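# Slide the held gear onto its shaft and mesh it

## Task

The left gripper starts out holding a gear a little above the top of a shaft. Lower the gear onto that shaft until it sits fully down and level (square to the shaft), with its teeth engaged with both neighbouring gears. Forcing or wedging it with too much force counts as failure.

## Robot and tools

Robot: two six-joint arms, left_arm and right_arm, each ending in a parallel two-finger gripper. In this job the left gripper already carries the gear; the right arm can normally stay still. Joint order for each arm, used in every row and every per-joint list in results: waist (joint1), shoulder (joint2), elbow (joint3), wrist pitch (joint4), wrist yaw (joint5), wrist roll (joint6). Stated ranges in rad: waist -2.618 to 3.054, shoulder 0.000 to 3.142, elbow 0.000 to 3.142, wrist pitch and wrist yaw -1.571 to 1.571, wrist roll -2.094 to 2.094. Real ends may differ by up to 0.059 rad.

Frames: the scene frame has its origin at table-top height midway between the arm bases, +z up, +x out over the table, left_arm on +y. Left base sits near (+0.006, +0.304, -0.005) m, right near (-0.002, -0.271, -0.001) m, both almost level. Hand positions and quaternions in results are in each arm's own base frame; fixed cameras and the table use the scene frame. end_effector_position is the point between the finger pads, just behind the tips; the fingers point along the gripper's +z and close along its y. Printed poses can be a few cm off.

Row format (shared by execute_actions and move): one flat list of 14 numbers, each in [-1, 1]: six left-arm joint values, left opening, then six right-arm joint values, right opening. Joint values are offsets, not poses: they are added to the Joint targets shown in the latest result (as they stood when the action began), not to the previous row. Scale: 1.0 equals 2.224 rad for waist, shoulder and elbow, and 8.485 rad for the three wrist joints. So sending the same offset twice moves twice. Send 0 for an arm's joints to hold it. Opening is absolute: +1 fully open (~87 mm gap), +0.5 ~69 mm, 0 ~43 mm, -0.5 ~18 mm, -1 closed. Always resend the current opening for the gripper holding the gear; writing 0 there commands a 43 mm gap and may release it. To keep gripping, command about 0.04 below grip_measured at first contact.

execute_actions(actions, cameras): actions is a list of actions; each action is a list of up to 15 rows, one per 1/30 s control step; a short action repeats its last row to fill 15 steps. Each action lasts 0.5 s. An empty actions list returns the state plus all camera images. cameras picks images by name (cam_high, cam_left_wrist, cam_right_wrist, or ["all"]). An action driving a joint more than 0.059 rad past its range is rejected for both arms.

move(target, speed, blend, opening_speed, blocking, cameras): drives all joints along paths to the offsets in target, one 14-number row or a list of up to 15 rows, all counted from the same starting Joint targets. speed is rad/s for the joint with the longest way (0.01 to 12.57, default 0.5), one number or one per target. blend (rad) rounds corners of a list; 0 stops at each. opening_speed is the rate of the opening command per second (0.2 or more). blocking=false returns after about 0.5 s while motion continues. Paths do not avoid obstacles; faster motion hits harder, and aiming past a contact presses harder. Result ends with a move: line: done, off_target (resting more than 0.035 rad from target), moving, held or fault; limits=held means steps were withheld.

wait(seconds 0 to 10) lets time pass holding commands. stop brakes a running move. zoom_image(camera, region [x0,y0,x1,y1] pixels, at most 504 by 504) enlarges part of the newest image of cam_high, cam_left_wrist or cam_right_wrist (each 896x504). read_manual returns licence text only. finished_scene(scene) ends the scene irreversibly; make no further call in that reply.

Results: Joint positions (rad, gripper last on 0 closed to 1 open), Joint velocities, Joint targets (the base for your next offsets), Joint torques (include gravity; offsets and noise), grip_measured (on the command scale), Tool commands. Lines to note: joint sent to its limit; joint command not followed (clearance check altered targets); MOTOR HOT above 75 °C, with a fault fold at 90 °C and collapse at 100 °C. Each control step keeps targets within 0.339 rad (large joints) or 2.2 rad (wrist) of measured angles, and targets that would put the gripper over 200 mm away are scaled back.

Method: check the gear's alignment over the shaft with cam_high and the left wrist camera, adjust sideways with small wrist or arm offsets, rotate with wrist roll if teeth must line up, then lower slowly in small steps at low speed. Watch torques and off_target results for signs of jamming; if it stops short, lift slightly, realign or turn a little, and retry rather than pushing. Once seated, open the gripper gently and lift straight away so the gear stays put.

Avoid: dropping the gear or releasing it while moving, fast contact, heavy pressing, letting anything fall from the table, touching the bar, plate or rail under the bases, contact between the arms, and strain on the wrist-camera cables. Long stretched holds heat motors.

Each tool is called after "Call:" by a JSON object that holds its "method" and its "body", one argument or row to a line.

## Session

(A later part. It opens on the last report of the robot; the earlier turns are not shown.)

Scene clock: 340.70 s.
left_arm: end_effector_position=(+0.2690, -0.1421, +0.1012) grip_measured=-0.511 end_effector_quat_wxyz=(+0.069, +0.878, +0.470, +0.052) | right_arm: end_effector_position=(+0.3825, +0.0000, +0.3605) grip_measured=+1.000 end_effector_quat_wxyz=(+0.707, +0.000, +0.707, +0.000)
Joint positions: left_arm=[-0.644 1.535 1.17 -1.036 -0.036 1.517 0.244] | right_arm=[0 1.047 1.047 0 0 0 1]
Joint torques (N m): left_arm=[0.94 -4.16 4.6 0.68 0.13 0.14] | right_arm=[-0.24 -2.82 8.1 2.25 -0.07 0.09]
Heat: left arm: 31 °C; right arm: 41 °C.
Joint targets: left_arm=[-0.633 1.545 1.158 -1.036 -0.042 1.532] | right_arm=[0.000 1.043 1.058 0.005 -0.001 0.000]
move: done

Call:
{"method": "move", "body": {
  "target": [
    [0,0.001,-0.003,0.001,0,0,-1,0,0,0,0,0,0,1],
    [0,0.002,-0.0065,0.0025,0,0,-1,0,0,0,0,0,0,1]
  ],
  "cameras": ["cam_left_wrist","cam_high"]
}}

Call:
{"method": "zoom_image", "body": {
  "camera": "cam_high",
  "region": [480, 230, 540, 280]
}}

Scene clock: 345.90 s.
left_arm: end_effector_position=(+0.2694, -0.1424, +0.0985) grip_measured=-0.511 end_effector_quat_wxyz=(+0.071, +0.878, +0.470, +0.053) | right_arm: end_effector_position=(+0.3825, +0.0000, +0.3605) grip_measured=+1.000 end_effector_quat_wxyz=(+0.707, +0.000, +0.707, +0.000)
Joint positions: left_arm=[-0.644 1.535 1.159 -1.022 -0.036 1.517 0.244] | right_arm=[0 1.047 1.047 0 0 0 1]
Joint torques (N m): left_arm=[0.92 -3.77 4.38 0.76 0.1 0.12] | right_arm=[-0.24 -2.84 8.1 2.25 -0.07 0.09]
Heat: left arm: 31 °C; right arm: 41 °C.
Joint targets: left_arm=[-0.633 1.550 1.143 -1.015 -0.042 1.532] | right_arm=[0.000 1.043 1.058 0.005 -0.001 0.000]
move: done
camera_calibration:
cam_left_wrist: T_world_to_cam=[[-0.815664, 0.550377, -0.178262, 0.314175], [0.22004, 0.580114, 0.784251, -0.034721], [0.535046, 0.600461, -0.594283, 0.141425], [0, 0, 0, 1]] pos_world=[0.188232, -0.237692, 0.167282]
Images, in order (width x height): cam_high 896x504, cam_left_wrist 896x504.

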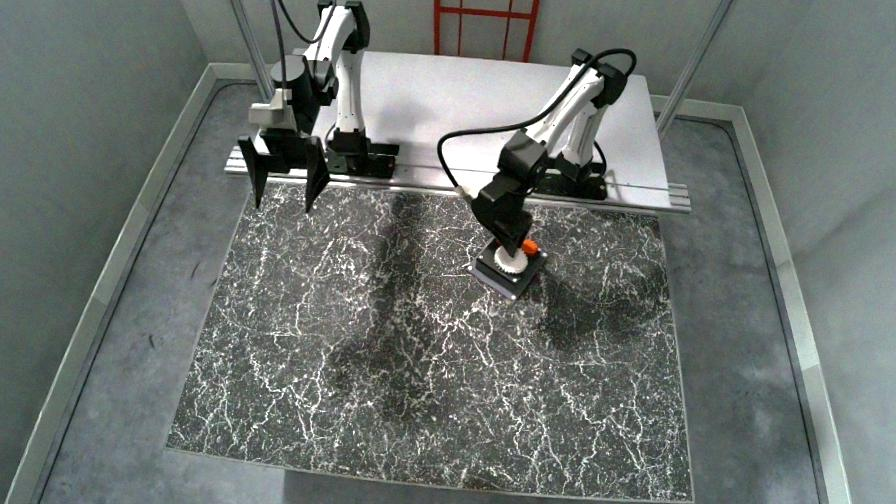

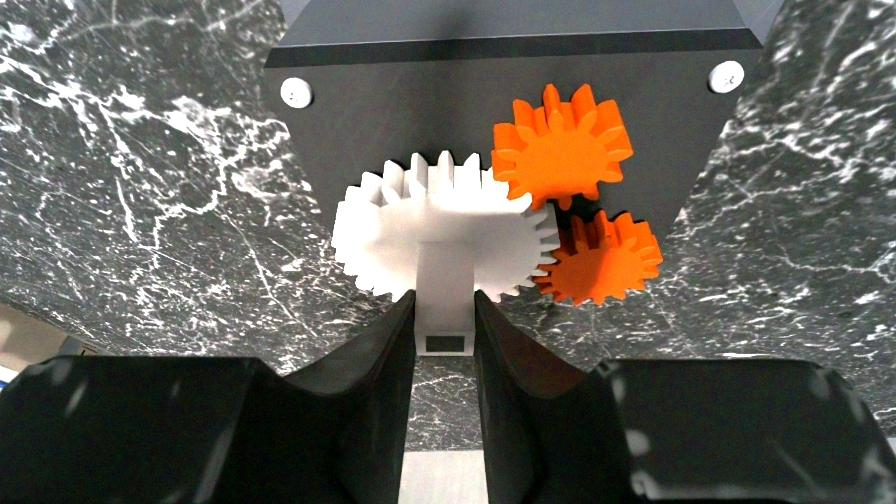

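Scaled by 8.400 from the camera's 896x504 image, which has a finer 1280x720 frame.

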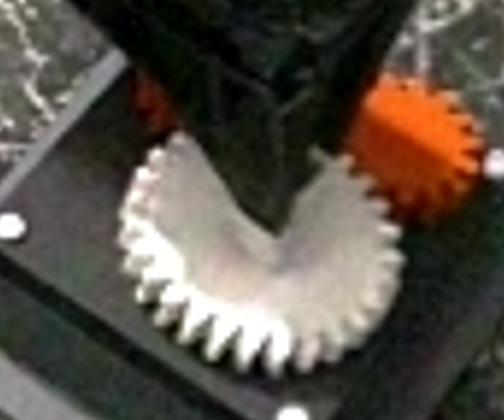

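Call:
{"method": "move", "body": {
  "target": [0,0.0012,-0.004,0.0014,0,0,-1,0,0,0,0,0,0,1]
}}

Scene clock: 348.43 s.
left_arm: end_effector_position=(+0.2696, -0.1426, +0.0984) grip_measured=-0.511 end_effector_quat_wxyz=(+0.071, +0.878, +0.470, +0.053) | right_arm: end_effector_position=(+0.3825, +0.0000, +0.3605) grip_measured=+1.000 end_effector_quat_wxyz=(+0.707, +0.000, +0.707, +0.000)
Joint positions: left_arm=[-0.644 1.535 1.158 -1.02 -0.036 1.517 0.244] | right_arm=[0 1.047 1.047 0 0 0 1]
Joint torques (N m): left_arm=[0.94 -3.69 3.63 0.85 0.1 0.12] | right_arm=[-0.24 -2.84 8.1 2.25 -0.07 0.09]
Heat: left arm: 31 °C; right arm: 41 °C.
Joint targets: left_arm=[-0.633 1.552 1.135 -1.003 -0.042 1.532] | right_arm=[0.000 1.043 1.058 0.005 -0.001 0.000]
move: done

Call:
{"method": "zoom_image", "body": {
  "camera": "cam_left_wrist",
  "region": [430, 70, 680, 310]
}}

Scaled by 2.016 from the camera's 896x504 image, which has a finer 1280x720 frame.
This view is cut from an older image: the scene may have changed since it was taken.

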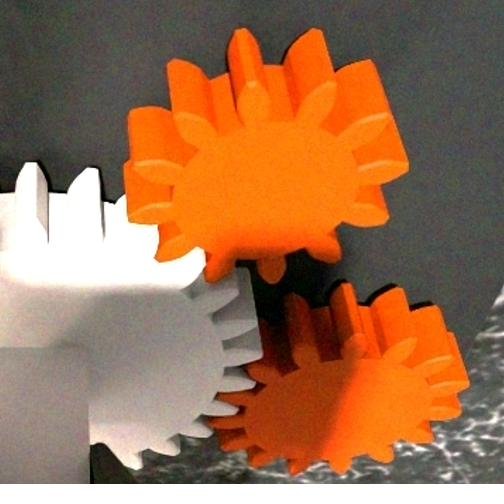

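Call:
{"method": "move", "body": {
  "target": [
    [0,0.0005,-0.003,-0.006,0,0,-1,0,0,0,0,0,0,1],
    [0,0.0005,-0.003,0.003,0,0,-1,0,0,0,0,0,0,1],
    [0,0.0005,-0.003,-0.0015,0,0,-1,0,0,0,0,0,0,1]
  ],
  "cameras": ["cam_left_wrist"]
}}

Call:
{"method": "zoom_image", "body": {
  "camera": "cam_left_wrist",
  "region": [480, 140, 620, 300]
}}

Scene clock: 359.63 s.
left_arm: end_effector_position=(+0.2695, -0.1425, +0.0979) grip_measured=-0.511 end_effector_quat_wxyz=(+0.071, +0.878, +0.470, +0.053) | right_arm: end_effector_position=(+0.3825, +0.0000, +0.3605) grip_measured=+1.000 end_effector_quat_wxyz=(+0.707, +0.000, +0.707, +0.000)
Joint positions: left_arm=[-0.644 1.535 1.156 -1.018 -0.036 1.517 0.244] | right_arm=[0 1.047 1.047 0 0 0 1]
Joint torques (N m): left_arm=[0.96 -3.58 3.4 0.74 0.1 0.13] | right_arm=[-0.24 -2.84 8.1 2.25 -0.06 0.09]
Heat: left arm: 31 °C; right arm: 41 °C.
Joint targets: left_arm=[-0.633 1.554 1.128 -1.016 -0.042 1.532] | right_arm=[0.000 1.043 1.058 0.005 -0.001 0.000]
move: done
camera_calibration:
cam_left_wrist: T_world_to_cam=[[-0.815519, 0.550242, -0.179337, 0.31431], [0.219338, 0.58063, 0.784066, -0.0338495], [0.535555, 0.600086, -0.594204, 0.140817], [0, 0, 0, 1]] pos_world=[0.188336, -0.237795, 0.166582]
Images, in order (width x height): cam_left_wrist 896x504.

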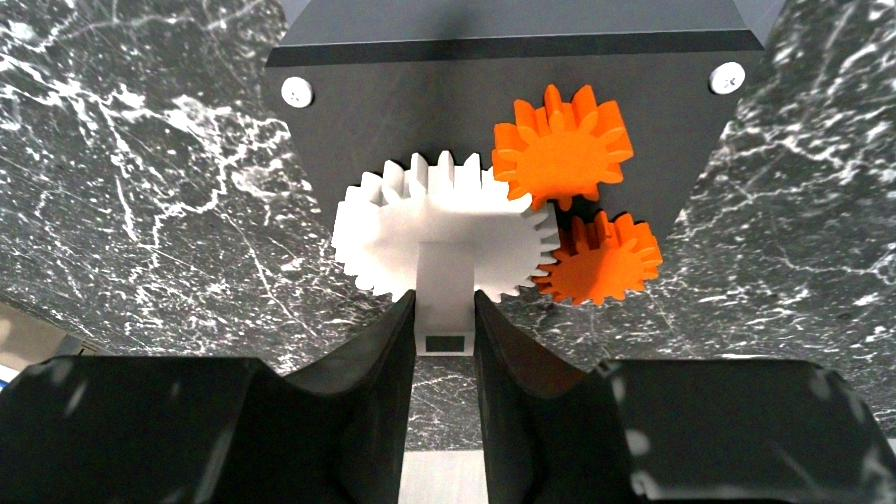

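Scaled by 3.150 from the camera's 896x504 image, which has a finer 1280x720 frame.

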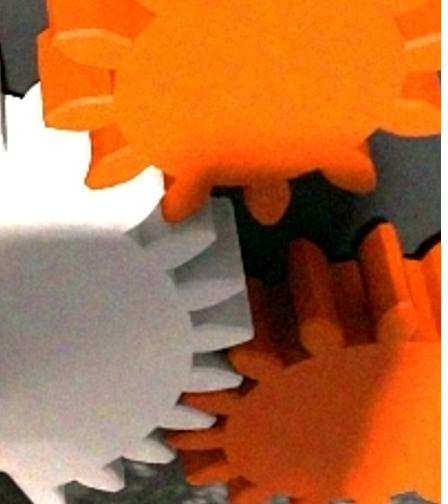

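Call:
{"method": "move", "body": {
  "target": [
    [0.004,0,-0.001,0.004,0.001,0,-1,0,0,0,0,0,0,1],
    [-0.004,0,-0.001,-0.002,-0.001,0,-1,0,0,0,0,0,0,1],
    [0,0,-0.001,0.003,0,0.001,-1,0,0,0,0,0,0,1],
    [0,0,-0.001,0.001,0,0,-1,0,0,0,0,0,0,1]
  ]
}}

Scene clock: 367.70 s.
left_arm: end_effector_position=(+0.2695, -0.1425, +0.0979) grip_measured=-0.511 end_effector_quat_wxyz=(+0.071, +0.878, +0.470, +0.053) | right_arm: end_effector_position=(+0.3825, +0.0000, +0.3605) grip_measured=+1.000 end_effector_quat_wxyz=(+0.707, +0.000, +0.707, +0.000)
Joint positions: left_arm=[-0.644 1.535 1.156 -1.018 -0.036 1.519 0.244] | right_arm=[0 1.047 1.047 0 0 0 1]
Joint torques (N m): left_arm=[0.91 -3.62 3.18 0.79 0.11 0.1] | right_arm=[-0.24 -2.84 8.1 2.25 -0.06 0.09]
Heat: left arm: 31 °C; right arm: 41 °C.
Joint targets: left_arm=[-0.633 1.554 1.126 -1.007 -0.042 1.532] | right_arm=[0.000 1.043 1.058 0.005 -0.001 0.000]
move: done

Call:
{"method": "move", "body": {
  "target": [
    [0,0,0.007,0,0,0,-1,0,0,0,0,0,0,1],
    [0,0,0.007,0,0,0,-0.25,0,0,0,0,0,0,1]
  ],
  "opening_speed": 0.4,
  "cameras": ["cam_left_wrist"]
}}

Call:
{"method": "zoom_image", "body": {
  "camera": "cam_left_wrist",
  "region": [320, 60, 680, 370]
}}

Scene clock: 374.63 s.
left_arm: end_effector_position=(+0.2689, -0.1419, +0.0953) grip_measured=-0.250 end_effector_quat_wxyz=(+0.068, +0.879, +0.470, +0.052) | right_arm: end_effector_position=(+0.3825, +0.0000, +0.3605) grip_measured=+1.000 end_effector_quat_wxyz=(+0.707, +0.000, +0.707, +0.000)
Joint positions: left_arm=[-0.644 1.54 1.151 -1.016 -0.036 1.519 0.375] | right_arm=[0 1.047 1.047 0 0 0 1]
Joint torques (N m): left_arm=[0.91 -3.97 4.68 0.74 0.09 0.1] | right_arm=[-0.24 -2.84 8.09 2.25 -0.07 0.09]
Heat: left arm: 31 °C; right arm: 41 °C.
Joint targets: left_arm=[-0.633 1.554 1.141 -1.007 -0.042 1.532] | right_arm=[0.000 1.043 1.058 0.005 -0.001 0.000]
move: done
camera_calibration:
cam_left_wrist: T_world_to_cam=[[-0.815878, 0.551976, -0.172237, 0.312668], [0.224204, 0.576562, 0.78569, -0.0341312], [0.532988, 0.602411, -0.594159, 0.14022], [0, 0, 0, 1]] pos_world=[0.188016, -0.237377, 0.163983]
Images, in order (width x height): cam_left_wrist 896x504.

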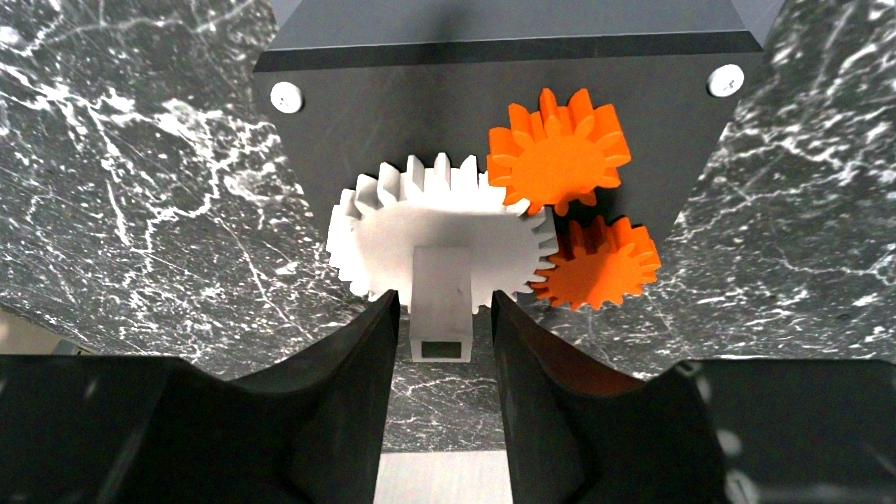

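Scaled by 1.400 from the camera's 896x504 image, which has a finer 1280x720 frame.

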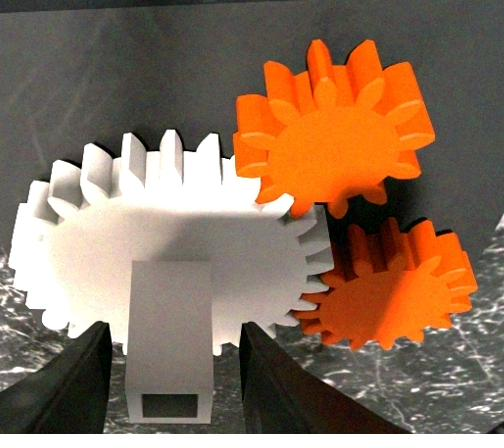

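Call:
{"method": "move", "body": {
  "target": [
    [0,-0.0055,0.022,-0.0072,0,0,-0.1,0,0,0,0,0,0,1],
    [0,-0.022,0.088,-0.0288,0,0,-0.1,0,0,0,0,0,0,1]
  ],
  "blend": 0.02,
  "cameras": ["cam_left_wrist","cam_high"]
}}

Call:
{"method": "zoom_image", "body": {
  "camera": "cam_left_wrist",
  "region": [300, 60, 700, 400]
}}

Call:
{"method": "zoom_image", "body": {
  "camera": "cam_high",
  "region": [475, 220, 550, 285]
}}

Scene clock: 383.20 s.
left_arm: end_effector_position=(+0.2615, -0.1363, +0.1374) grip_measured=-0.100 end_effector_quat_wxyz=(+0.049, +0.880, +0.470, +0.043) | right_arm: end_effector_position=(+0.3825, +0.0000, +0.3605) grip_measured=+1.000 end_effector_quat_wxyz=(+0.707, +0.000, +0.707, +0.000)
Joint positions: left_arm=[-0.644 1.533 1.317 -1.23 -0.036 1.519 0.45] | right_arm=[0 1.047 1.047 0 0 0 1]
Joint torques (N m): left_arm=[0.94 -7.08 7.08 0.43 0.1 0.1] | right_arm=[-0.23 -2.84 8.1 2.25 -0.07 0.09]
Heat: left arm: 31 °C; right arm: 41 °C.
Joint targets: left_arm=[-0.633 1.505 1.337 -1.251 -0.042 1.532] | right_arm=[0.000 1.043 1.058 0.005 -0.001 0.000]
move: done
camera_calibration:
cam_left_wrist: T_world_to_cam=[[-0.820892, 0.555733, -0.131523, 0.307014], [0.250241, 0.557051, 0.79188, -0.0790599], [0.513338, 0.617135, -0.596346, 0.173224], [0, 0, 0, 1]] pos_world=[0.182886, -0.23348, 0.206287]
Images, in order (width x height): cam_high 896x504, cam_left_wrist 896x504.

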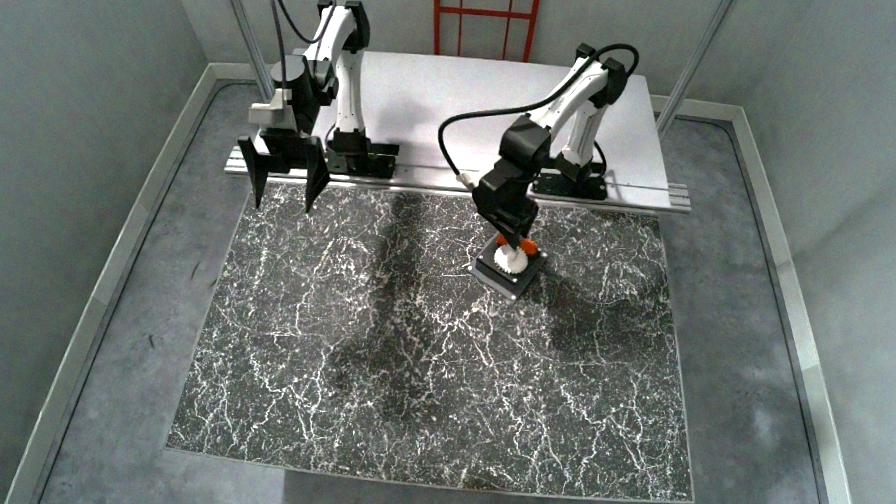

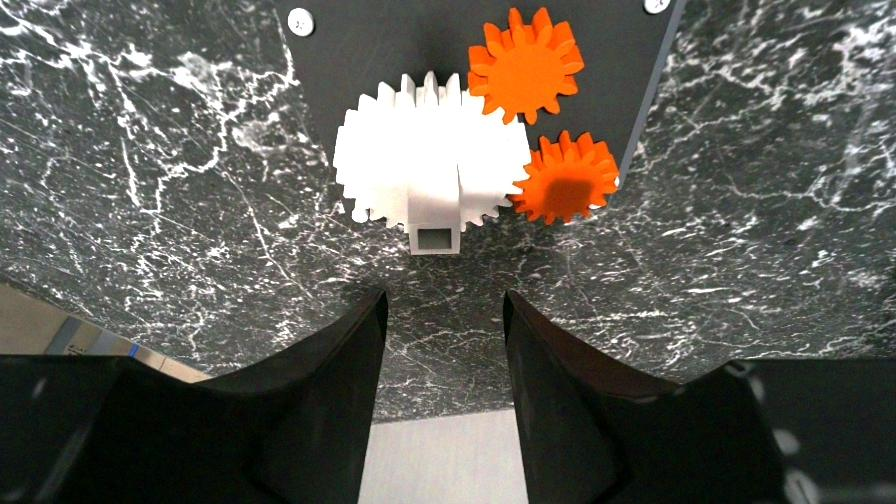

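Scaled by 1.260 from the camera's 896x504 image, which has a finer 1280x720 frame.

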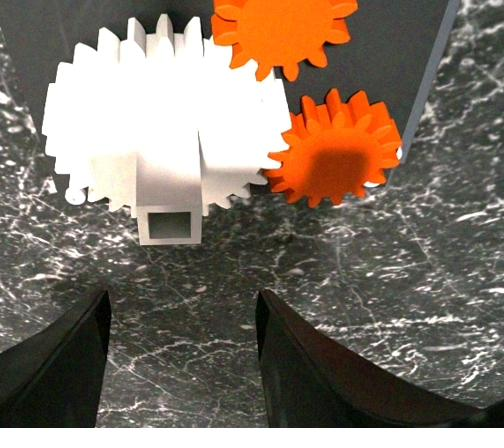

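Scaled by 6.720 from the camera's 896x504 image, which has a finer 1280x720 frame.

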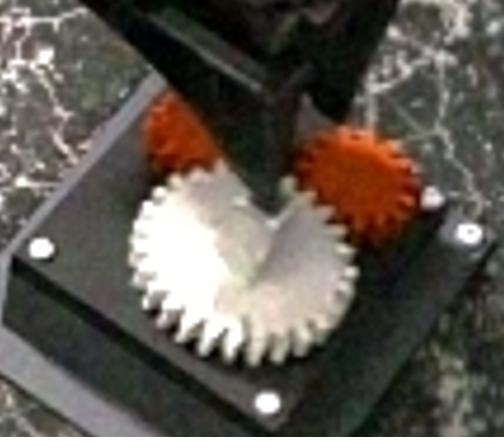

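Call:
{"method": "finished_scene", "body": {
  "scene": 2
}}

The scene is finished: the task was done.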